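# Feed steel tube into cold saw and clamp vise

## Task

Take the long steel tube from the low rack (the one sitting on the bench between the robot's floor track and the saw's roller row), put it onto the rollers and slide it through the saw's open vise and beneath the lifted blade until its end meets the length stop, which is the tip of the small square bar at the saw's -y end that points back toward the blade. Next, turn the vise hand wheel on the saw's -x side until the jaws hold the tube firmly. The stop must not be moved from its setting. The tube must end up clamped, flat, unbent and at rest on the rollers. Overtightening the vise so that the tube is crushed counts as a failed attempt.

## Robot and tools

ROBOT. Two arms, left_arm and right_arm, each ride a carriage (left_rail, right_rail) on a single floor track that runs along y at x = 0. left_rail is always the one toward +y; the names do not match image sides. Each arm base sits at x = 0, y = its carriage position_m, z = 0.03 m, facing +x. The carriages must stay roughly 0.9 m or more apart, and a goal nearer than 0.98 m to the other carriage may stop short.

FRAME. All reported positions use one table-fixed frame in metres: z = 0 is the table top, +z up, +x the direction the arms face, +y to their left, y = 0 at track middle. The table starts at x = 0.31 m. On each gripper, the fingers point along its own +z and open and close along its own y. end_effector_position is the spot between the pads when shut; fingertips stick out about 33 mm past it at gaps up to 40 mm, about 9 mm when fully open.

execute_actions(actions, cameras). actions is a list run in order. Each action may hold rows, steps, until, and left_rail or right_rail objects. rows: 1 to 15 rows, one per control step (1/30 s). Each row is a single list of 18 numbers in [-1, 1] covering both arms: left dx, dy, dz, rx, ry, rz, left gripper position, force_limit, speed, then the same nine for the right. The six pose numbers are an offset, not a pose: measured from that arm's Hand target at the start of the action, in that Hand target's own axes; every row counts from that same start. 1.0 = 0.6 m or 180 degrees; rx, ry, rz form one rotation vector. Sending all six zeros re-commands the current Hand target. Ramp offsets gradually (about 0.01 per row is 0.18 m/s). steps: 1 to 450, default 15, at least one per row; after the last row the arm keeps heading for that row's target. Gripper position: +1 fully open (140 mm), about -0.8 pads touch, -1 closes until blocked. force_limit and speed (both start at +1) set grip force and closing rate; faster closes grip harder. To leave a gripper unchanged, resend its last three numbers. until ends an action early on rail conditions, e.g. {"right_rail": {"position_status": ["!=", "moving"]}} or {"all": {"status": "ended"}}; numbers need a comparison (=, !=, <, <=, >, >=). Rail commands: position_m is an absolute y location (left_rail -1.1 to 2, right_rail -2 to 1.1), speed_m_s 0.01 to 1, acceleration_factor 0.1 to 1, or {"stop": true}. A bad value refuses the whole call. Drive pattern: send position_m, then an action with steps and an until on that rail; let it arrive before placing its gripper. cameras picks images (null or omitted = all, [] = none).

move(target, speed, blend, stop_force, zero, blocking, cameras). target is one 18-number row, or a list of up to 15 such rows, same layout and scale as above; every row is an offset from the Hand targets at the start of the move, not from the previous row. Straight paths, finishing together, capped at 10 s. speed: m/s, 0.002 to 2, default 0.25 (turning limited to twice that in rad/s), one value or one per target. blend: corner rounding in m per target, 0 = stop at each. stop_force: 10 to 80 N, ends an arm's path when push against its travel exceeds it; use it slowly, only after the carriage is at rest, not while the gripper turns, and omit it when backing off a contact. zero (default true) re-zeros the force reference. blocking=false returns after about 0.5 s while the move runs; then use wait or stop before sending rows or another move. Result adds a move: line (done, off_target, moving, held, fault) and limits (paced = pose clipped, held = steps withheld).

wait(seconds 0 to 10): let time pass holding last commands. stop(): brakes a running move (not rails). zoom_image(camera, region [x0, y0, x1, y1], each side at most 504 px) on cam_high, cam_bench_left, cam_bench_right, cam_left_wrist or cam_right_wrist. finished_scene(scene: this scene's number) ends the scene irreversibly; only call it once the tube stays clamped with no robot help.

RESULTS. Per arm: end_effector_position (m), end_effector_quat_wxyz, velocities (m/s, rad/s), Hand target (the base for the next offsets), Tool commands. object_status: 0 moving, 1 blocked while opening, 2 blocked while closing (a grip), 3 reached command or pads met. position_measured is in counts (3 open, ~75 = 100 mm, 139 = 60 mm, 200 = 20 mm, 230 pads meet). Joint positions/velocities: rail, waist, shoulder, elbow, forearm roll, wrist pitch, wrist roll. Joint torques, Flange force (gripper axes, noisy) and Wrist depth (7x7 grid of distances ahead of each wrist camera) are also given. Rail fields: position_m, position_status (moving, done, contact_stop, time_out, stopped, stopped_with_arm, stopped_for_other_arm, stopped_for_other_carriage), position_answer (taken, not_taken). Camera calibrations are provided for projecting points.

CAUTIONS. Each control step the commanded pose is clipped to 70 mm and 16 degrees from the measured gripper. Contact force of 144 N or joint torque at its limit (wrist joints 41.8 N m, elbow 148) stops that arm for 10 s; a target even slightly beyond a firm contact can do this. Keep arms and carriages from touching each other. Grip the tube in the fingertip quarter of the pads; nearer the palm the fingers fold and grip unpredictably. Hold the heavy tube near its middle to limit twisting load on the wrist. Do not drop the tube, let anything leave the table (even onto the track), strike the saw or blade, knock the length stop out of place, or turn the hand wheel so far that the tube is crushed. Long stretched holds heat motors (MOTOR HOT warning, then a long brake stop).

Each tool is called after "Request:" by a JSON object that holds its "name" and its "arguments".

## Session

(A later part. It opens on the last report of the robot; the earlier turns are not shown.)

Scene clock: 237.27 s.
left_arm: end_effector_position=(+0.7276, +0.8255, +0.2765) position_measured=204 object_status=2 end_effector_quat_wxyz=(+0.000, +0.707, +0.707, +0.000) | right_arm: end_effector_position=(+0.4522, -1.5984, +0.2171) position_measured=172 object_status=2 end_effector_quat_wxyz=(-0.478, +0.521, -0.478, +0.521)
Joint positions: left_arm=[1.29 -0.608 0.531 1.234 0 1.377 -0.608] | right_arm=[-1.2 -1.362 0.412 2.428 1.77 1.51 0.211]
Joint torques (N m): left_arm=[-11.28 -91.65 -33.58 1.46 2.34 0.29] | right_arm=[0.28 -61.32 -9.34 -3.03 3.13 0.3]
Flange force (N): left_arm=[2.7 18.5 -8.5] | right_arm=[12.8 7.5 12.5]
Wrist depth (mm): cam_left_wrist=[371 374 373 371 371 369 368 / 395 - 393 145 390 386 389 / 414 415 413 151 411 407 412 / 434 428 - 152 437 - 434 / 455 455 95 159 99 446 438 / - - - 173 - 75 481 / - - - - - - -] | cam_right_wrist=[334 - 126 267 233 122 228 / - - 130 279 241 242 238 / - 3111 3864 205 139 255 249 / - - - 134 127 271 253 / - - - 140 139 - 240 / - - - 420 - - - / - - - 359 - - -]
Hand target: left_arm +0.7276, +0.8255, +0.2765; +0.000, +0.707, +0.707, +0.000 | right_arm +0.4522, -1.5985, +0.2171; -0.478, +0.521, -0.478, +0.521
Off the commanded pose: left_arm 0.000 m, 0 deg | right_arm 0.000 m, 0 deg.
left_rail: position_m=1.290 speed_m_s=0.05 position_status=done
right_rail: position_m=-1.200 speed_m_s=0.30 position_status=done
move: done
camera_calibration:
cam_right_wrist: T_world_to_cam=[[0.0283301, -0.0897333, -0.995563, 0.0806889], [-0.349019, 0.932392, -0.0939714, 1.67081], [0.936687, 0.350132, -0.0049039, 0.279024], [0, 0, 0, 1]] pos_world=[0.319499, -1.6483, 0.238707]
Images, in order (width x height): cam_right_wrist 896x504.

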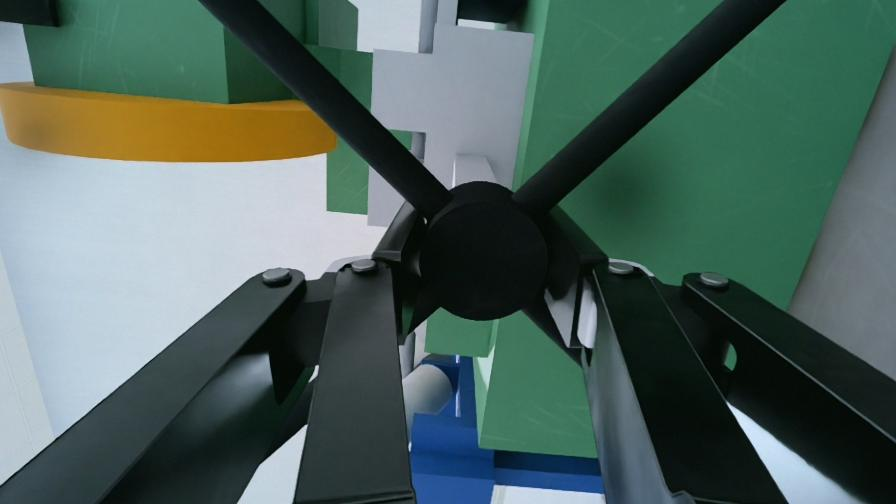

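Request:
{"name": "move", "arguments": {"target": [0,0,0,0,0,0,-1,0,-1,0,0,0.0008,0,0,0.25,-1,0,-1], "speed": 0.3, "cameras": []}}

Request:
{"name": "move", "arguments": {"target": [0,0,0,0,0,0,-1,0,-1,0,0,0.0008,0,0,0.15,-1,0,-1], "speed": 0.2, "cameras": ["cam_right_wrist"]}}

Scene clock: 241.60 s.
left_arm: end_effector_position=(+0.7276, +0.8255, +0.2765) position_measured=204 object_status=2 end_effector_quat_wxyz=(+0.000, +0.707, +0.707, +0.000) | right_arm: end_effector_position=(+0.4527, -1.5984, +0.2171) position_measured=172 object_status=2 end_effector_quat_wxyz=(+0.641, -0.298, +0.641, -0.298)
Joint positions: left_arm=[1.29 -0.608 0.531 1.234 0 1.377 -0.608] | right_arm=[-1.2 -1.361 0.412 2.427 1.772 1.509 0.996]
Joint torques (N m): left_arm=[-11.23 -91.79 -33.72 1.42 2.33 0.32] | right_arm=[6.5 -60.33 -11.42 -3.24 2.24 0.4]
Flange force (N): left_arm=[3.3 18.4 -8.4] | right_arm=[12.5 -3.8 -4.1]
Wrist depth (mm): cam_left_wrist=[377 372 372 373 389 369 369 / 392 - - 143 385 386 389 / 414 414 408 151 412 408 410 / - 435 431 152 423 430 431 / - 456 95 159 95 - 467 / - - - 172 - 75 479 / - - - - - - -] | cam_right_wrist=[3281 2957 282 233 230 122 227 / - 3071 130 273 240 241 240 / 3422 - 553 208 251 255 263 / - 396 399 133 133 268 269 / - - - 141 112 - 314 / - - - 4202 - - - / - - - - - - -]
Hand target: left_arm +0.7276, +0.8255, +0.2765; +0.000, +0.707, +0.707, +0.000 | right_arm +0.4527, -1.5984, +0.2171; +0.641, -0.298, +0.641, -0.298
Off the commanded pose: left_arm 0.000 m, 0 deg | right_arm 0.000 m, 0 deg.
left_rail: position_m=1.290 speed_m_s=0.05 position_status=done
right_rail: position_m=-1.200 speed_m_s=0.30 position_status=done
move: done
No camera images: "cameras" was empty.

Scene clock: 243.30 s.
left_arm: end_effector_position=(+0.7276, +0.8255, +0.2765) position_measured=204 object_status=2 end_effector_quat_wxyz=(+0.000, +0.707, +0.707, +0.000) | right_arm: end_effector_position=(+0.4532, -1.5984, +0.2171) position_measured=172 object_status=2 end_effector_quat_wxyz=(+0.693, -0.140, +0.693, -0.140)
Joint positions: left_arm=[1.29 -0.608 0.531 1.234 0 1.377 -0.608] | right_arm=[-1.2 -1.36 0.412 2.427 1.773 1.509 1.468]
Joint torques (N m): left_arm=[-11.28 -91.85 -33.55 1.43 2.39 0.32] | right_arm=[9.83 -60.01 -12.43 -3.31 2.06 0.85]
Flange force (N): left_arm=[2.5 18.6 -8.6] | right_arm=[9.4 -8.0 -12.0]
Wrist depth (mm): cam_left_wrist=[375 375 373 369 376 374 371 / 394 390 390 144 391 390 391 / 414 413 413 406 405 407 410 / - - - 152 121 - 433 / 461 452 95 159 99 451 451 / - - - 173 - 75 477 / - - - - - - -] | cam_right_wrist=[296 303 229 231 230 122 228 / - 2818 130 242 238 240 239 / - 3281 3802 216 139 256 278 / - - 510 133 131 387 300 / - - - 140 131 89 311 / - - - 2957 - - - / - - - 4791 - - -]
Hand target: left_arm +0.7276, +0.8255, +0.2765; +0.000, +0.707, +0.707, +0.000 | right_arm +0.4532, -1.5984, +0.2171; +0.693, -0.140, +0.693, -0.140
Off the commanded pose: left_arm 0.000 m, 0 deg | right_arm 0.000 m, 0 deg.
left_rail: position_m=1.290 speed_m_s=0.05 position_status=done
right_rail: position_m=-1.200 speed_m_s=0.30 position_status=done
move: done
camera_calibration:
cam_right_wrist: T_world_to_cam=[[0.027929, 0.919134, -0.392953, 1.56253], [-0.349612, 0.377261, 0.857581, 0.577393], [0.936478, 0.11343, 0.331877, -0.173286], [0, 0, 0, 1]] pos_world=[0.320502, -1.63435, 0.176349]
Images, in order (width x height): cam_right_wrist 896x504.

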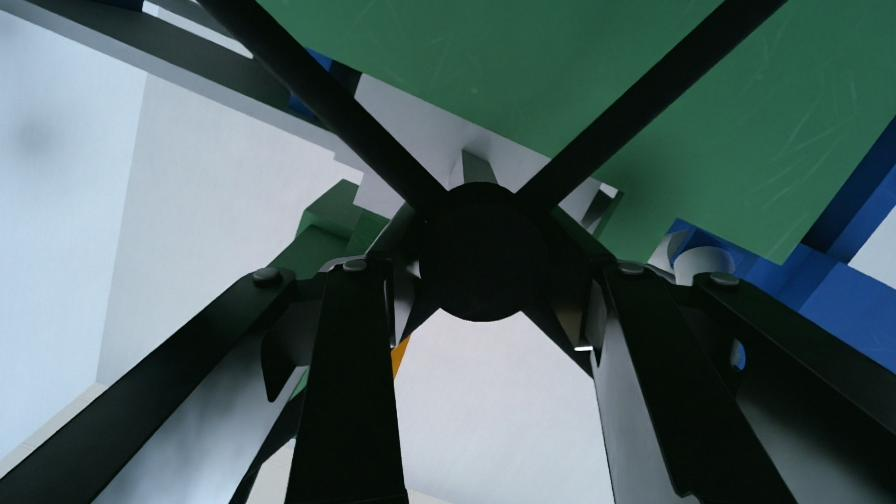

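Request:
{"name": "move", "arguments": {"target": [0,0,0,0,0,0,-1,0,-1,0,0,0,0,0,0.15,-1,0,-1], "speed": 0.2, "cameras": []}}

Request:
{"name": "move", "arguments": {"target": [0,0,0,0,0,0,-1,0,-1,0,0,0,0,0,0.15,-1,0,-1], "speed": 0.2, "cameras": ["cam_right_wrist"]}}

Scene clock: 246.97 s.
left_arm: end_effector_position=(+0.7276, +0.8255, +0.2765) position_measured=204 object_status=2 end_effector_quat_wxyz=(+0.000, +0.707, +0.707, +0.000) | right_arm: end_effector_position=(+0.4532, -1.5984, +0.2171) position_measured=172 object_status=2 end_effector_quat_wxyz=(+0.707, +0.025, +0.706, +0.026)
Joint positions: left_arm=[1.29 -0.608 0.531 1.234 0 1.377 -0.608] | right_arm=[-1.2 -1.36 0.412 2.427 1.773 1.509 1.939]
Joint torques (N m): left_arm=[-10.99 -92.32 -33.55 1.51 2.37 0.3] | right_arm=[7.99 -59.96 -11.19 -3.56 2.36 0.69]
Flange force (N): left_arm=[3.0 19.6 -8.4] | right_arm=[4.1 -13.0 -6.8]
Wrist depth (mm): cam_left_wrist=[374 372 373 372 370 371 371 / 393 - 392 143 391 391 388 / 414 410 412 149 410 - 407 / 432 432 460 152 133 431 430 / 456 455 95 159 99 - 456 / - - - - - 75 1342 / - - - - - - -] | cam_right_wrist=[238 233 228 229 230 122 229 / 374 246 133 243 132 241 255 / 375 423 325 209 136 410 273 / - - - 133 131 3992 285 / - - - 138 131 - - / - - - - - - - / - - - - - - -]
Hand target: left_arm +0.7276, +0.8255, +0.2765; +0.000, +0.707, +0.707, +0.000 | right_arm +0.4532, -1.5985, +0.2171; +0.707, +0.026, +0.706, +0.026
Off the commanded pose: left_arm 0.000 m, 0 deg | right_arm 0.000 m, 0 deg.
left_rail: position_m=1.290 speed_m_s=0.05 position_status=done
right_rail: position_m=-1.200 speed_m_s=0.30 position_status=done
move: done
No camera images: "cameras" was empty.

Scene clock: 248.67 s.
left_arm: end_effector_position=(+0.7276, +0.8255, +0.2765) position_measured=204 object_status=2 end_effector_quat_wxyz=(+0.000, +0.707, +0.707, +0.000) | right_arm: end_effector_position=(+0.4532, -1.5984, +0.2171) position_measured=172 object_status=2 end_effector_quat_wxyz=(+0.681, +0.190, +0.681, +0.190)
Joint positions: left_arm=[1.29 -0.608 0.531 1.234 0 1.377 -0.608] | right_arm=[-1.2 -1.36 0.412 2.427 1.773 1.509 2.41]
Joint torques (N m): left_arm=[-11.08 -92.02 -33.46 1.45 2.36 0.34] | right_arm=[7.09 -59.38 -10.76 -3.59 2.66 0.5]
Flange force (N): left_arm=[3.1 19.3 -8.7] | right_arm=[-4.1 -12.2 -4.0]
Wrist depth (mm): cam_left_wrist=[374 370 372 372 369 367 365 / 393 393 390 143 391 389 388 / 412 409 404 151 409 422 409 / 435 - 427 152 430 432 420 / - 456 95 159 99 451 447 / - - - 173 - 75 478 / - - - - - - -] | cam_right_wrist=[233 233 229 231 229 120 263 / 245 243 131 243 270 126 - / 391 266 258 209 136 3927 3472 / 395 277 270 133 130 3992 3802 / 385 - - 138 131 89 - / - - - - - - - / - - - - - - -]
Hand target: left_arm +0.7276, +0.8255, +0.2765; +0.000, +0.707, +0.707, +0.000 | right_arm +0.4532, -1.5985, +0.2171; +0.681, +0.190, +0.681, +0.190
Off the commanded pose: left_arm 0.000 m, 0 deg | right_arm 0.000 m, 0 deg.
left_rail: position_m=1.290 speed_m_s=0.05 position_status=done
right_rail: position_m=-1.200 speed_m_s=0.30 position_status=done
move: done
camera_calibration:
cam_right_wrist: T_world_to_cam=[[0.027289, 0.858127, 0.512712, 1.26868], [-0.349454, -0.472352, 0.809176, -0.770091], [0.936556, -0.201251, 0.286985, -0.666526], [0, 0, 0, 1]] pos_world=[0.320507, -1.58659, 0.163952]
Images, in order (width x height): cam_right_wrist 896x504.

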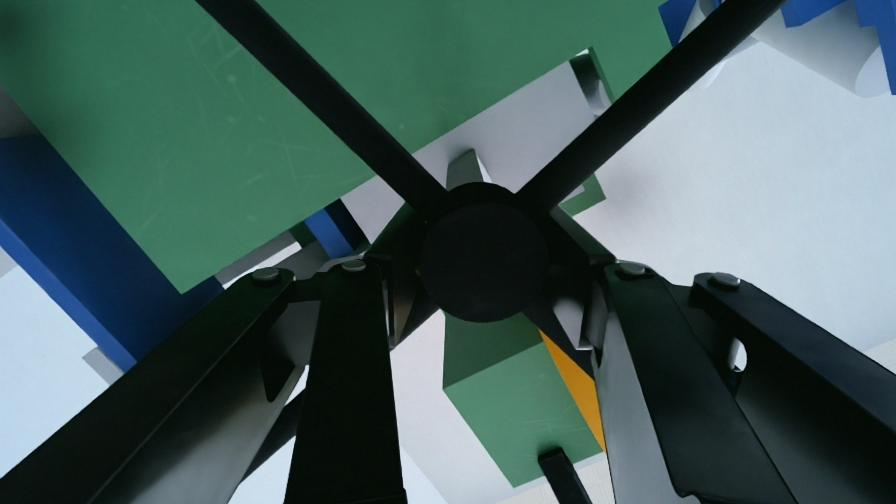

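Request:
{"name": "move", "arguments": {"target": [0,0,0,0,0,0,-1,0,-1,0,0,0,0,0,0.25,-1,0,-1], "speed": 0.3, "cameras": []}}

Request:
{"name": "move", "arguments": {"target": [0,0,0,0,0,0,-1,0,-1,0,0,0,0,0,0.15,-1,0,-1], "speed": 0.2, "cameras": ["cam_right_wrist"]}}

Scene clock: 253.57 s.
left_arm: end_effector_position=(+0.7276, +0.8255, +0.2765) position_measured=204 object_status=2 end_effector_quat_wxyz=(+0.000, +0.707, +0.707, +0.000) | right_arm: end_effector_position=(+0.4532, -1.5984, +0.2171) position_measured=172 object_status=2 end_effector_quat_wxyz=(+0.557, +0.436, +0.557, +0.436)
Joint positions: left_arm=[1.29 -0.608 0.531 1.234 0 1.377 -0.608] | right_arm=[-1.2 -1.36 0.412 2.427 1.773 1.509 3.196]
Joint torques (N m): left_arm=[-11.23 -91.53 -33.03 1.43 2.61 0.29] | right_arm=[6.43 -59.68 -10.99 -3.12 2.96 0.81]
Flange force (N): left_arm=[2.7 19.4 -8.9] | right_arm=[-10.6 -6.9 -3.3]
Wrist depth (mm): cam_left_wrist=[370 377 373 371 372 370 362 / 397 389 376 144 388 386 392 / 412 412 418 149 406 416 409 / 436 431 430 152 430 429 431 / 458 454 95 159 95 447 457 / - - - 172 - 75 1418 / - - - - - - -] | cam_right_wrist=[227 231 228 256 510 120 - / 240 245 238 272 273 126 - / 253 259 259 140 135 - 4791 / 270 276 270 133 131 341 - / 268 - - 140 138 89 3743 / - - - 399 - - - / - - - - - - -]
Hand target: left_arm +0.7276, +0.8255, +0.2765; +0.000, +0.707, +0.707, +0.000 | right_arm +0.4532, -1.5984, +0.2171; +0.557, +0.436, +0.557, +0.436
Off the commanded pose: left_arm 0.000 m, 0 deg | right_arm 0.000 m, 0 deg.
left_rail: position_m=1.290 speed_m_s=0.05 position_status=done
right_rail: position_m=-1.200 speed_m_s=0.30 position_status=done
move: done
No camera images: "cameras" was empty.

Scene clock: 255.27 s.
left_arm: end_effector_position=(+0.7276, +0.8255, +0.2765) position_measured=204 object_status=2 end_effector_quat_wxyz=(+0.000, +0.707, +0.707, +0.000) | right_arm: end_effector_position=(+0.4532, -1.5984, +0.2171) position_measured=172 object_status=2 end_effector_quat_wxyz=(+0.440, +0.554, +0.439, +0.554)
Joint positions: left_arm=[1.29 -0.608 0.531 1.234 0 1.377 -0.608] | right_arm=[-1.2 -1.36 0.412 2.427 1.773 1.509 3.667]
Joint torques (N m): left_arm=[-11.72 -91.03 -32.53 1.25 2.89 0.31] | right_arm=[4.4 -59.15 -9.69 -2.65 2.72 1.64]
Flange force (N): left_arm=[2.6 19.7 -9.3] | right_arm=[-12.9 -1.9 0.5]
Wrist depth (mm): cam_left_wrist=[372 373 375 372 371 371 370 / - 391 390 144 389 389 388 / 416 414 411 147 416 411 408 / 431 437 434 152 147 429 435 / 464 455 95 159 95 446 457 / - - - 172 - 75 1357 / - - - - - - -] | cam_right_wrist=[231 231 229 264 493 121 - / 242 246 132 277 349 - 283 / 248 261 259 201 134 - 374 / 240 272 269 133 131 - 3575 / 222 - - 152 131 89 - / - - - 317 - - - / - - - 485 - - -]
Hand target: left_arm +0.7276, +0.8255, +0.2765; +0.000, +0.707, +0.707, +0.000 | right_arm +0.4532, -1.5985, +0.2171; +0.440, +0.554, +0.439, +0.554
Off the commanded pose: left_arm 0.000 m, 0 deg | right_arm 0.000 m, 0 deg.
left_rail: position_m=1.290 speed_m_s=0.05 position_status=done
right_rail: position_m=-1.200 speed_m_s=0.30 position_status=done
move: done
camera_calibration:
cam_right_wrist: T_world_to_cam=[[0.0271276, -0.222349, 0.97459, -0.558566], [-0.348808, -0.915775, -0.199221, -1.26021], [0.936801, -0.334541, -0.1024, -0.795182], [0, 0, 0, 1]] pos_world=[0.320508, -1.54429, 0.211886]
Images, in order (width x height): cam_right_wrist 896x504.

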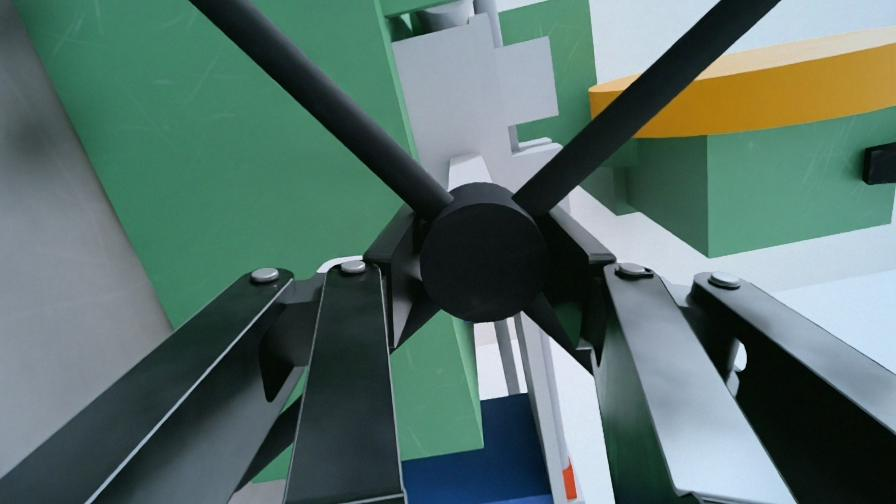

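Request:
{"name": "move", "arguments": {"target": [0,0,0,0,0,0,-1,0,-1,0,0,0,0,0,0.05,-1,0,-1], "speed": 0.1, "cameras": []}}

Request:
{"name": "move", "arguments": {"target": [0,0,0,0,0,0,-1,0,-1,0,0,0,0,0,0.05,-1,0,-1], "speed": 0.1, "cameras": ["cam_right_wrist"]}}

Scene clock: 260.53 s.
left_arm: end_effector_position=(+0.7276, +0.8255, +0.2765) position_measured=204 object_status=2 end_effector_quat_wxyz=(+0.000, +0.707, +0.707, +0.000) | right_arm: end_effector_position=(+0.4532, -1.5985, +0.2172) position_measured=172 object_status=2 end_effector_quat_wxyz=(+0.395, +0.586, +0.395, +0.587)
Joint positions: left_arm=[1.29 -0.608 0.531 1.234 0 1.377 -0.608] | right_arm=[-1.2 -1.36 0.412 2.427 1.773 1.509 3.824]
Joint torques (N m): left_arm=[-11.64 -90.94 -32.42 1.25 2.82 0.31] | right_arm=[1.82 -59.09 -10.65 -1.44 2.77 2.4]
Flange force (N): left_arm=[2.7 19.9 -9.6] | right_arm=[-10.8 -2.4 3.0]
Wrist depth (mm): cam_left_wrist=[374 371 367 372 367 364 369 / 392 387 391 144 393 381 386 / 412 412 408 149 408 - - / 437 436 435 152 - - 444 / 452 456 95 159 95 448 454 / 498 - - 173 - 75 1350 / - - - - - - -] | cam_right_wrist=[232 229 231 266 500 120 - / 245 246 130 274 344 - - / 248 261 260 211 136 - - / 262 276 270 133 131 3472 - / 224 - - 294 131 - - / - - - 314 - - - / - - - 487 - - -]
Hand target: left_arm +0.7276, +0.8255, +0.2765; +0.000, +0.707, +0.707, +0.000 | right_arm +0.4532, -1.5984, +0.2171; +0.395, +0.586, +0.395, +0.587
Off the commanded pose: left_arm 0.000 m, 0 deg | right_arm 0.000 m, 0 deg.
left_rail: position_m=1.290 speed_m_s=0.05 position_status=done
right_rail: position_m=-1.200 speed_m_s=0.30 position_status=done
move: done
No camera images: "cameras" was empty.

Scene clock: 261.73 s.
left_arm: end_effector_position=(+0.7276, +0.8255, +0.2765) position_measured=204 object_status=2 end_effector_quat_wxyz=(+0.000, +0.707, +0.707, +0.000) | right_arm: end_effector_position=(+0.4532, -1.5984, +0.2171) position_measured=172 object_status=2 end_effector_quat_wxyz=(+0.348, +0.616, +0.347, +0.616)
Joint positions: left_arm=[1.29 -0.608 0.531 1.234 0 1.377 -0.608] | right_arm=[-1.2 -1.36 0.412 2.427 1.773 1.509 3.981]
Joint torques (N m): left_arm=[-11.65 -91.17 -32.51 1.21 2.83 0.28] | right_arm=[1.75 -57.63 -10.2 -1.35 2.5 3.22]
Flange force (N): left_arm=[2.7 20.1 -9.3] | right_arm=[-9.5 -0.2 2.8]
Wrist depth (mm): cam_left_wrist=[370 370 368 372 365 370 367 / 390 391 399 146 - 389 390 / 408 410 410 151 409 411 410 / 451 434 430 152 428 429 431 / 468 - 95 159 99 442 455 / - - - 173 - 75 1342 / - - - - - - -] | cam_right_wrist=[231 229 233 278 - 120 - / 247 245 130 277 348 - 346 / 256 260 259 210 136 2218 3152 / 261 277 271 133 131 - - / - - - 294 138 89 - / - - - 316 - - - / - - - 343 - - -]
Hand target: left_arm +0.7276, +0.8255, +0.2765; +0.000, +0.707, +0.707, +0.000 | right_arm +0.4532, -1.5984, +0.2171; +0.348, +0.616, +0.347, +0.616
Off the commanded pose: left_arm 0.000 m, 0 deg | right_arm 0.000 m, 0 deg.
left_rail: position_m=1.290 speed_m_s=0.05 position_status=done
right_rail: position_m=-1.200 speed_m_s=0.30 position_status=done
move: done
camera_calibration:
cam_right_wrist: T_world_to_cam=[[0.0270409, -0.512632, 0.858182, -0.997226], [-0.348711, -0.809405, -0.472508, -1.03097], [0.93684, -0.28648, -0.200647, -0.696974], [0, 0, 0, 1]] pos_world=[0.320409, -1.54535, 0.228815]
Images, in order (width x height): cam_right_wrist 896x504.

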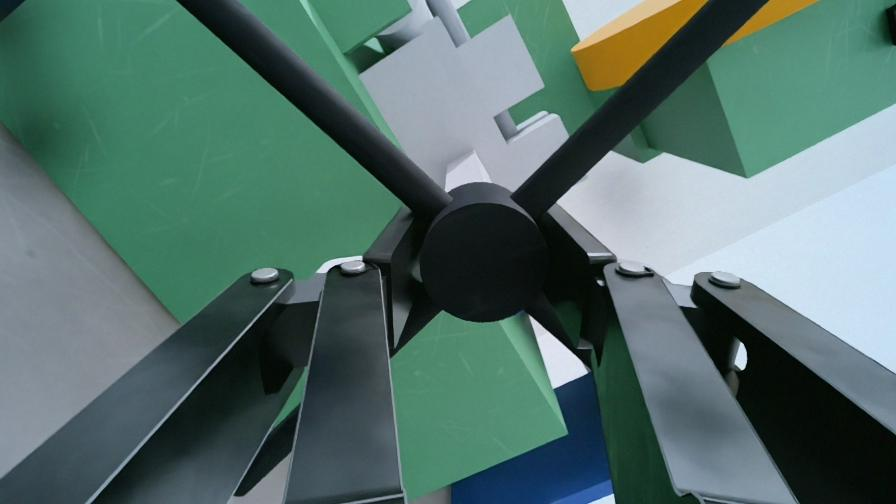

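Request:
{"name": "move", "arguments": {"target": [0,0,0,0,0,0,-1,0,-1,0,0,0,0,0,0.04,-1,0,-1], "speed": 0.1, "cameras": ["cam_right_wrist"]}}

Scene clock: 264.50 s.
left_arm: end_effector_position=(+0.7276, +0.8255, +0.2765) position_measured=204 object_status=2 end_effector_quat_wxyz=(+0.000, +0.707, +0.707, +0.000) | right_arm: end_effector_position=(+0.4532, -1.5985, +0.2172) position_measured=172 object_status=2 end_effector_quat_wxyz=(+0.308, +0.636, +0.308, +0.637)
Joint positions: left_arm=[1.29 -0.608 0.531 1.234 0 1.377 -0.608] | right_arm=[-1.2 -1.36 0.412 2.427 1.773 1.509 4.107]
Joint torques (N m): left_arm=[-11.74 -90.92 -32.45 1.18 2.86 0.32] | right_arm=[-0.29 -56.59 -8.73 -1.2 2.08 3.59]
Flange force (N): left_arm=[3.1 20.1 -9.4] | right_arm=[-8.9 2.9 7.1]
Wrist depth (mm): cam_left_wrist=[373 373 369 375 371 375 373 / 393 392 386 144 385 390 389 / 433 420 417 149 418 409 408 / 435 429 428 152 423 426 426 / 467 - 95 159 99 - 457 / - - - 173 - 75 1350 / - - - - - - -] | cam_right_wrist=[235 125 235 334 - 120 - / 246 245 130 279 129 - - / 261 260 261 212 139 - - / 270 273 266 133 131 3237 - / 240 - - 140 139 - - / - - - 313 - - - / - - - 337 - - -]
Hand target: left_arm +0.7276, +0.8255, +0.2765; +0.000, +0.707, +0.707, +0.000 | right_arm +0.4532, -1.5984, +0.2171; +0.308, +0.636, +0.308, +0.637
Off the commanded pose: left_arm 0.000 m, 0 deg | right_arm 0.000 m, 0 deg.
left_rail: position_m=1.290 speed_m_s=0.05 position_status=done
right_rail: position_m=-1.200 speed_m_s=0.30 position_status=done
move: done
camera_calibration:
cam_right_wrist: T_world_to_cam=[[0.0270902, -0.616079, 0.787218, -1.1472], [-0.348605, -0.743892, -0.570175, -0.905093], [0.936878, -0.258982, -0.23492, -0.645602], [0, 0, 0, 1]] pos_world=[0.320408, -1.54726, 0.235373]
Images, in order (width x height): cam_right_wrist 896x504.

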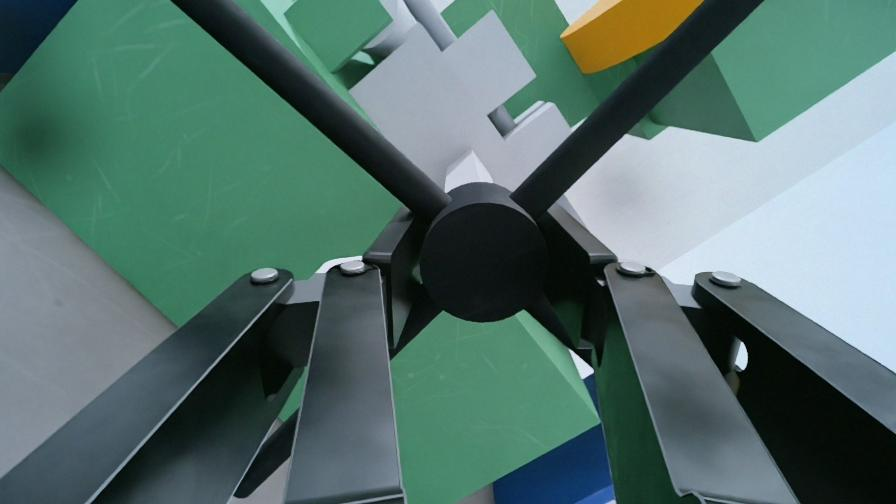

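Request:
{"name": "wait", "arguments": {"seconds": 0.5, "cameras": ["cam_right_wrist"]}}

Request:
{"name": "zoom_image", "arguments": {"camera": "cam_right_wrist", "region": [340, 0, 600, 200]}}

Scene clock: 267.43 s.
left_arm: end_effector_position=(+0.7276, +0.8255, +0.2765) position_measured=204 object_status=2 end_effector_quat_wxyz=(+0.000, +0.707, +0.707, +0.000) | right_arm: end_effector_position=(+0.4532, -1.5984, +0.2171) position_measured=172 object_status=2 end_effector_quat_wxyz=(+0.308, +0.636, +0.308, +0.637)
Joint positions: left_arm=[1.29 -0.608 0.531 1.234 0 1.377 -0.608] | right_arm=[-1.2 -1.36 0.412 2.427 1.773 1.509 4.107]
Joint torques (N m): left_arm=[-11.92 -91.32 -32.4 1.21 2.84 0.33] | right_arm=[-0.66 -57.95 -8.97 -1.42 2.86 3.78]
Flange force (N): left_arm=[3.3 21.0 -9.5] | right_arm=[-10.5 -0.2 9.8]
Wrist depth (mm): cam_left_wrist=[373 372 371 383 371 368 369 / - - - 144 389 388 387 / 422 412 428 147 410 410 406 / 435 431 434 152 425 437 427 / - - 95 159 99 444 459 / - - - 172 - 75 1328 / - - - - - - -] | cam_right_wrist=[235 230 243 335 333 120 325 / 246 244 251 279 132 - 4520 / 259 259 259 211 136 - - / 266 273 270 133 131 2886 - / 241 - - 291 139 - - / - - - 310 - - - / - - - - - - -]
Hand target: left_arm +0.7276, +0.8255, +0.2765; +0.000, +0.707, +0.707, +0.000 | right_arm +0.4532, -1.5984, +0.2171; +0.308, +0.636, +0.308, +0.637
Tool commands: left_gripper/position=-1.0 left_gripper/force_limit=+0.0 left_gripper/speed=-1.0 right_gripper/position=-1.0 right_gripper/force_limit=+0.0 right_gripper/speed=-1.0
Off the commanded pose: left_arm 0.000 m, 0 deg | right_arm 0.000 m, 0 deg.
left_rail: position_m=1.290 speed_m_s=0.05 position_status=done
right_rail: position_m=-1.200 speed_m_s=0.30 position_status=done
wait: 0.50 s; at rest from the start
camera_calibration:
cam_right_wrist: T_world_to_cam=[[0.0271633, -0.616102, 0.787198, -1.14726], [-0.348658, -0.743875, -0.570164, -0.905054], [0.936856, -0.258976, -0.235015, -0.645562], [0, 0, 0, 1]] pos_world=[0.320408, -1.54726, 0.235373]
Images, in order (width x height): cam_right_wrist 896x504.

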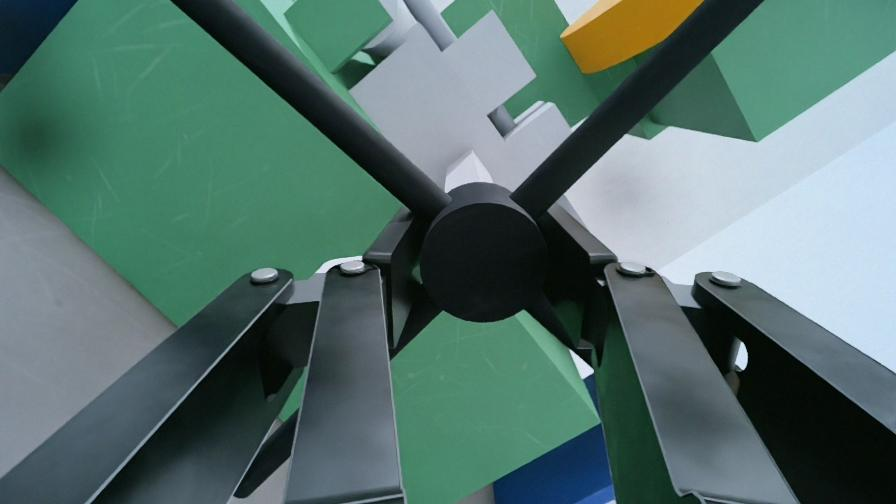

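Scaled by 1.938.

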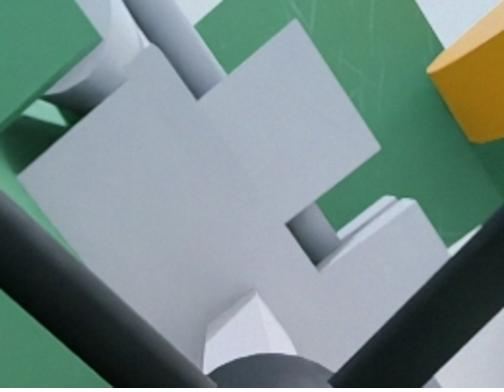

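Request:
{"name": "execute_actions", "arguments": {"actions": [{"rows":[[0,0,0,0,0,0,-1,0,-1,0,0,0,0,0,0,0,-1,-1]],"steps":75}], "cameras": ["cam_right_wrist"]}}

Request:
{"name": "move", "arguments": {"target": [0,0,0,0,0,0,-1,0,-1,0,0,-0.18,0,0,0,0,-1,-1], "speed": 0.06, "cameras": ["cam_right_wrist"]}}

Request:
{"name": "execute_actions", "arguments": {"actions": [{"rows":[[0,0,0,0,0,0,0,0,-1,0,0,0,0,0,0,0,-1,-1]],"steps":75}], "cameras": ["cam_left_wrist","cam_right_wrist"]}}

Scene clock: 278.77 s.
left_arm: end_effector_position=(+0.7276, +0.8255, +0.2765) position_measured=204 object_status=2 end_effector_quat_wxyz=(+0.000, +0.707, +0.707, +0.000) | right_arm: end_effector_position=(+0.4532, -1.5984, +0.2171) position_measured=129 object_status=3 end_effector_quat_wxyz=(+0.308, +0.636, +0.308, +0.637)
Joint positions: left_arm=[1.29 -0.608 0.531 1.234 0 1.377 -0.608] | right_arm=[-1.2 -1.36 0.412 2.427 1.773 1.509 4.107]
Joint torques (N m): left_arm=[-11.81 -91.08 -32.42 1.21 2.83 0.32] | right_arm=[0.73 -62.41 -17.4 0.62 2.68 0.33]
Flange force (N): left_arm=[2.6 20.2 -9.4] | right_arm=[-7.9 -6.6 -1.2]
Wrist depth (mm): cam_left_wrist=[368 378 371 372 375 369 376 / 392 392 390 141 390 387 389 / - - - 149 410 408 411 / 436 437 - 152 425 429 434 / 463 456 95 159 95 - 458 / - - - 172 - 75 - / - - - - - - -] | cam_right_wrist=[236 231 127 337 - 121 - / 245 245 130 278 129 358 - / - 259 260 211 136 - - / 267 272 133 135 133 - - / 239 - - 155 140 89 - / - - - - 306 - - / - - - - 500 - -]
Hand target: left_arm +0.7276, +0.8255, +0.2765; +0.000, +0.707, +0.707, +0.000 | right_arm +0.4532, -1.5984, +0.2171; +0.308, +0.636, +0.308, +0.637
Off the commanded pose: left_arm 0.000 m, 0 deg | right_arm 0.000 m, 0 deg.
left_rail: position_m=1.290 speed_m_s=0.05 position_status=done
right_rail: position_m=-1.200 speed_m_s=0.30 position_status=done
camera_calibration:
cam_right_wrist: T_world_to_cam=[[0.0271633, -0.616102, 0.787198, -1.14726], [-0.348658, -0.743875, -0.570164, -0.905054], [0.936856, -0.258976, -0.235015, -0.645562], [0, 0, 0, 1]] pos_world=[0.320408, -1.54726, 0.235373]
Images, in order (width x height): cam_right_wrist 896x504.

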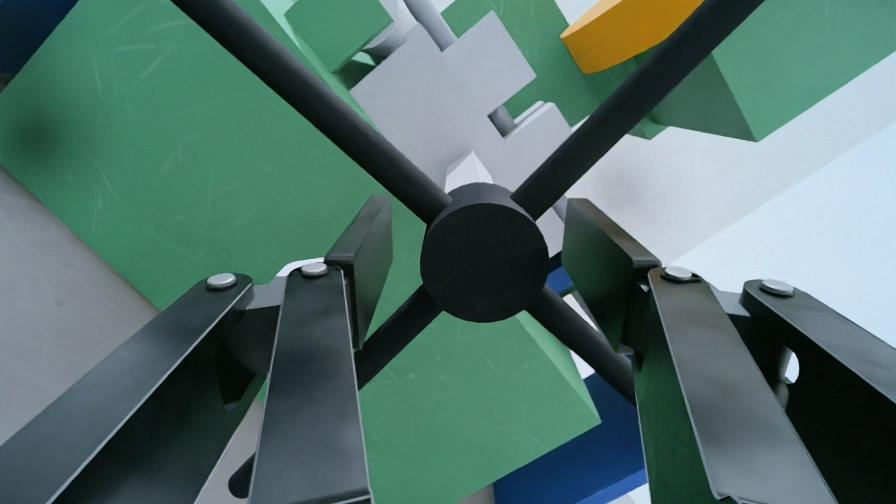

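Scene clock: 280.97 s.
left_arm: end_effector_position=(+0.7276, +0.8255, +0.2765) position_measured=204 object_status=2 end_effector_quat_wxyz=(+0.000, +0.707, +0.707, +0.000) | right_arm: end_effector_position=(+0.3452, -1.5985, +0.2171) position_measured=129 object_status=3 end_effector_quat_wxyz=(+0.308, +0.636, +0.308, +0.637)
Joint positions: left_arm=[1.29 -0.608 0.531 1.234 0 1.377 -0.608] | right_arm=[-1.2 -1.626 0.4 2.459 1.518 1.587 4.093]
Joint torques (N m): left_arm=[-11.52 -90.97 -32.47 1.21 2.86 0.31] | right_arm=[2.6 -58.83 -15.9 1.2 2.7 0.27]
Flange force (N): left_arm=[2.5 19.7 -9.4] | right_arm=[-5.2 -5.5 -7.1]
Wrist depth (mm): cam_left_wrist=[368 372 366 371 369 371 369 / 389 - 414 383 384 393 387 / 414 407 410 151 410 411 406 / 436 434 - 152 - 444 - / 466 463 95 159 95 - 456 / - - - 172 - 75 478 / - - - - - - -] | cam_right_wrist=[355 370 - 440 548 425 2785 / 341 348 362 373 528 - 2852 / 301 365 366 238 524 3071 - / 269 340 133 252 132 - - / 236 - - 405 409 89 - / - - - 449 603 - - / - - - 441 613 - -]
Hand target: left_arm +0.7276, +0.8255, +0.2765; +0.000, +0.707, +0.707, +0.000 | right_arm +0.3452, -1.5985, +0.2171; +0.308, +0.636, +0.308, +0.637
Off the commanded pose: left_arm 0.000 m, 0 deg | right_arm 0.000 m, 0 deg.
left_rail: position_m=1.290 speed_m_s=0.05 position_status=done
right_rail: position_m=-1.200 speed_m_s=0.30 position_status=done
move: done
camera_calibration:
cam_right_wrist: T_world_to_cam=[[0.0271633, -0.616102, 0.787198, -1.14433], [-0.348658, -0.743875, -0.570164, -0.942674], [0.936856, -0.258976, -0.235015, -0.544475], [0, 0, 0, 1]] pos_world=[0.212508, -1.54726, 0.235373]
Images, in order (width x height): cam_right_wrist 896x504.

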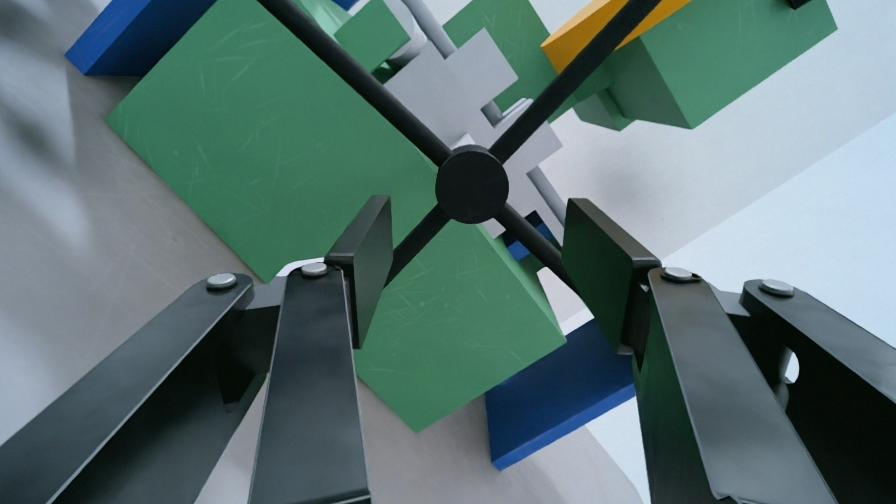

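Scene clock: 283.67 s.
left_arm: end_effector_position=(+0.7276, +0.8255, +0.2765) position_measured=129 object_status=3 end_effector_quat_wxyz=(+0.000, +0.707, +0.707, +0.000) | right_arm: end_effector_position=(+0.3452, -1.5985, +0.2171) position_measured=129 object_status=3 end_effector_quat_wxyz=(+0.308, +0.636, +0.308, +0.637)
Joint positions: left_arm=[1.29 -0.608 0.531 1.234 0 1.377 -0.608] | right_arm=[-1.2 -1.626 0.4 2.459 1.518 1.587 4.093]
Joint torques (N m): left_arm=[-4.17 -99.78 -41.05 4.13 0.43 -0.06] | right_arm=[0.81 -59.35 -16.17 0.9 2.64 0.27]
Flange force (N): left_arm=[-0.9 10.7 0.8] | right_arm=[-6.8 -6.4 -2.2]
Wrist depth (mm): cam_left_wrist=[371 369 372 371 372 372 368 / 392 391 388 381 386 390 393 / 420 410 414 144 410 412 411 / 437 437 122 153 420 434 431 / - 92 92 162 133 90 440 / - - 481 485 - - 72 / - - 491 456 488 - -] | cam_right_wrist=[359 370 322 442 - 398 - / 341 355 - 377 232 441 3629 / 295 366 369 237 3629 - 3237 / 269 334 117 388 133 4278 - / - - - 416 - - - / - - - 686 613 - - / - - - 509 614 - -]
Hand target: left_arm +0.7276, +0.8255, +0.2765; +0.000, +0.707, +0.707, +0.000 | right_arm +0.3452, -1.5985, +0.2171; +0.308, +0.636, +0.308, +0.637
Off the commanded pose: left_arm 0.000 m, 0 deg | right_arm 0.000 m, 0 deg.
left_rail: position_m=1.290 speed_m_s=0.05 position_status=done
right_rail: position_m=-1.200 speed_m_s=0.30 position_status=done
camera_calibration:
cam_left_wrist: T_world_to_cam=[[0.999969, -0.0078135, -0.000526187, -0.711025], [-0.00720416, -0.944168, 0.329384, 0.699544], [-0.00307045, -0.329371, -0.944196, 0.681894], [0, 0, 0, 1]] pos_world=[0.718137, 0.879528, 0.413048]
cam_right_wrist: T_world_to_cam=[[0.0271633, -0.616102, 0.787198, -1.14432], [-0.348658, -0.743875, -0.570164, -0.942709], [0.936856, -0.258976, -0.235015, -0.544382], [0, 0, 0, 1]] pos_world=[0.212408, -1.54726, 0.235373]
Images, in order (width x height): cam_left_wrist 896x504, cam_right_wrist 896x504.

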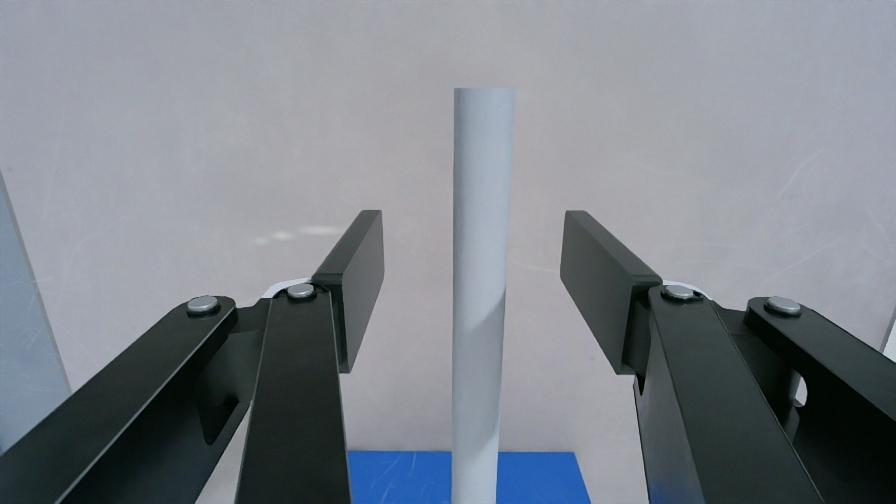

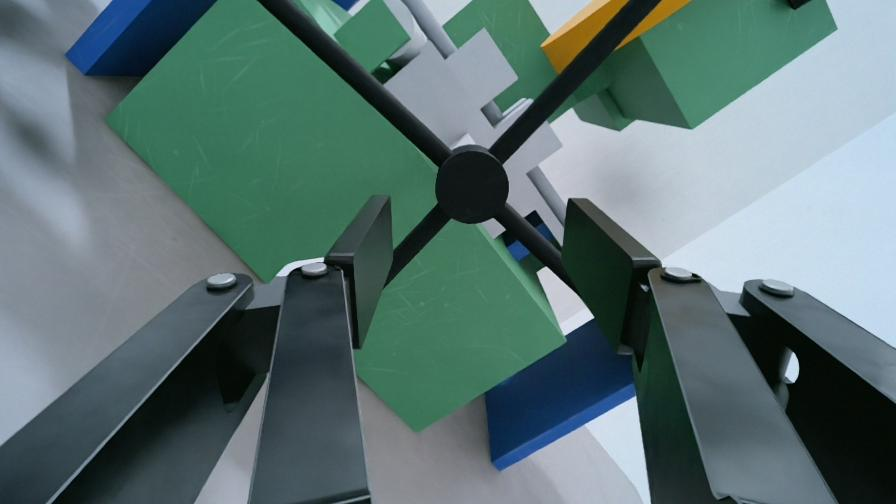

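Request:
{"name": "move", "arguments": {"target": [0,0,-0.25,0,0,0,0,0,-1,0,0,-0.04,0,0,0.289,0,-1,-1], "speed": 0.2, "cameras": ["cam_bench_right","cam_right_wrist","cam_left_wrist"]}}

Request:
{"name": "zoom_image", "arguments": {"camera": "cam_right_wrist", "region": [350, 40, 896, 240]}}

Request:
{"name": "zoom_image", "arguments": {"camera": "cam_bench_right", "region": [280, 300, 480, 440]}}

Scene clock: 289.57 s.
left_arm: end_effector_position=(+0.7276, +0.8255, +0.4265) position_measured=129 object_status=3 end_effector_quat_wxyz=(+0.000, +0.707, +0.707, +0.000) | right_arm: end_effector_position=(+0.3212, -1.5984, +0.2171) position_measured=129 object_status=3 end_effector_quat_wxyz=(-0.002, +0.707, -0.002, +0.707)
Joint positions: left_arm=[1.29 -0.608 0.514 0.991 0 1.636 -0.608] | right_arm=[-1.2 -1.686 0.4 2.459 1.46 1.604 4.999]
Joint torques (N m): left_arm=[-4.2 -98.74 -41.94 4.18 0.36 -0.07] | right_arm=[0.75 -59.13 -15.88 1.05 2.67 -0.04]
Flange force (N): left_arm=[-1.2 10.9 -1.5] | right_arm=[-8.2 1.6 -2.0]
Wrist depth (mm): cam_left_wrist=[512 - 507 518 496 504 519 / - - 535 - 519 548 534 / - 564 562 539 559 557 1314 / - 606 146 596 133 588 1402 / 629 91 92 608 133 - 1451 / - - 73 596 - - 72 / - - 475 479 - - -] | cam_right_wrist=[3237 395 3071 596 3237 - - / 408 397 561 408 483 494 491 / 417 409 404 263 - 552 471 / - 460 132 414 132 541 713 / - - - - 434 - - / - - - 389 - - - / - - - 329 331 - -]
Hand target: left_arm +0.7276, +0.8255, +0.4265; +0.000, +0.707, +0.707, +0.000 | right_arm +0.3212, -1.5984, +0.2171; -0.002, +0.707, -0.002, +0.707
Off the commanded pose: left_arm 0.000 m, 0 deg | right_arm 0.000 m, 0 deg.
left_rail: position_m=1.290 speed_m_s=0.05 position_status=done
right_rail: position_m=-1.200 speed_m_s=0.30 position_status=done
move: done
camera_calibration:
cam_left_wrist: T_world_to_cam=[[0.999969, -0.00781377, -0.000525982, -0.710946], [-0.00720459, -0.944179, 0.329353, 0.650164], [-0.00307011, -0.329339, -0.944207, 0.823502], [0, 0, 0, 1]] pos_world=[0.718137, 0.879528, 0.563048]
cam_right_wrist: T_world_to_cam=[[0.0277499, -0.999614, -0.00113232, -1.58568], [-0.348307, -0.00860742, -0.937341, 0.303787], [0.93697, 0.0264055, -0.348411, -0.0411857], [0, 0, 0, 1]] pos_world=[0.188403, -1.58137, 0.268607]
Images, in order (width x height): cam_bench_right 896x504, cam_left_wrist 896x504, cam_right_wrist 896x504.

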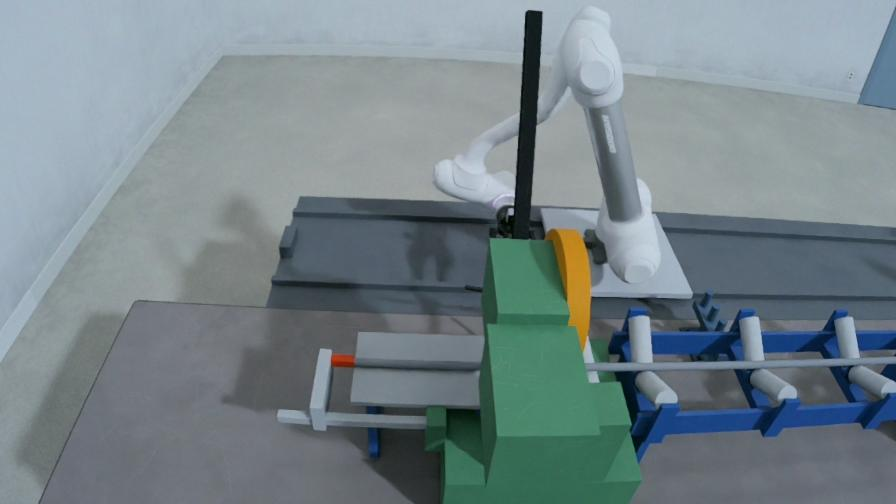

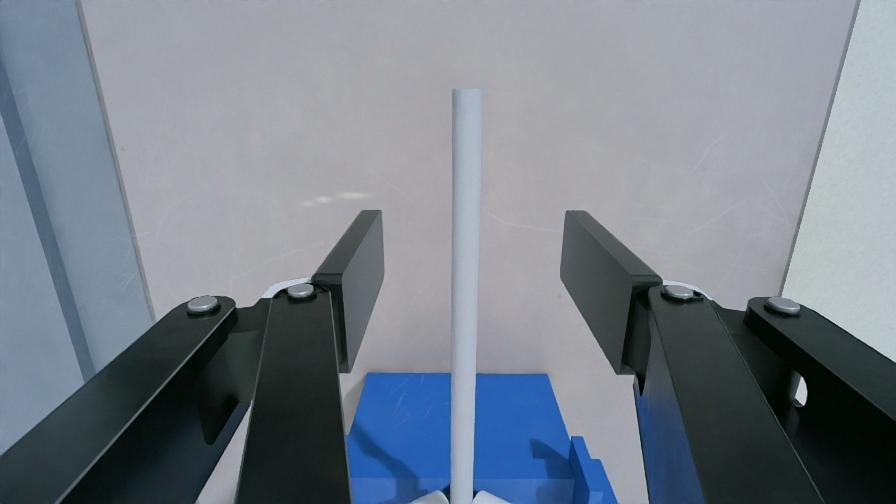

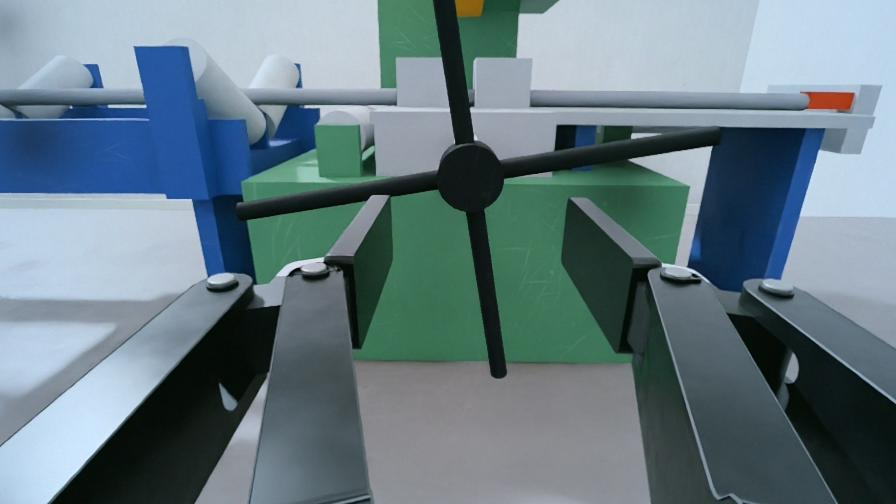

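Region (350, 40, 896, 240) is 546x200 pixels. A region can be at most 504 by 504 pixels.

Scaled by 2.520.

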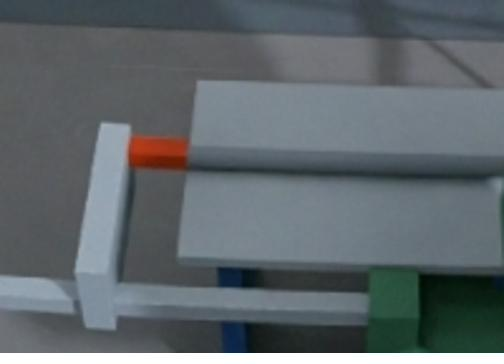

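Request:
{"name": "zoom_image", "arguments": {"camera": "cam_right_wrist", "region": [480, 30, 896, 200]}}

Request:
{"name": "zoom_image", "arguments": {"camera": "cam_right_wrist", "region": [740, 60, 896, 150]}}

Scaled by 1.212.

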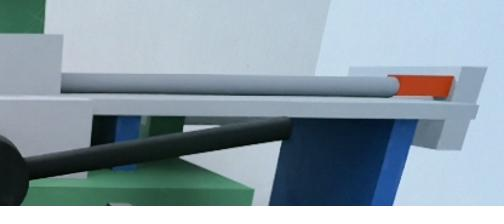

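Scaled by 3.231.

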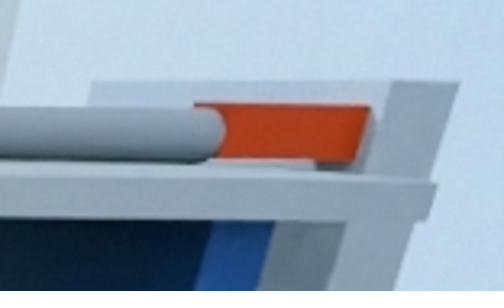

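Request:
{"name": "finished_scene", "arguments": {"scene": 2}}

The scene is finished: the task was done.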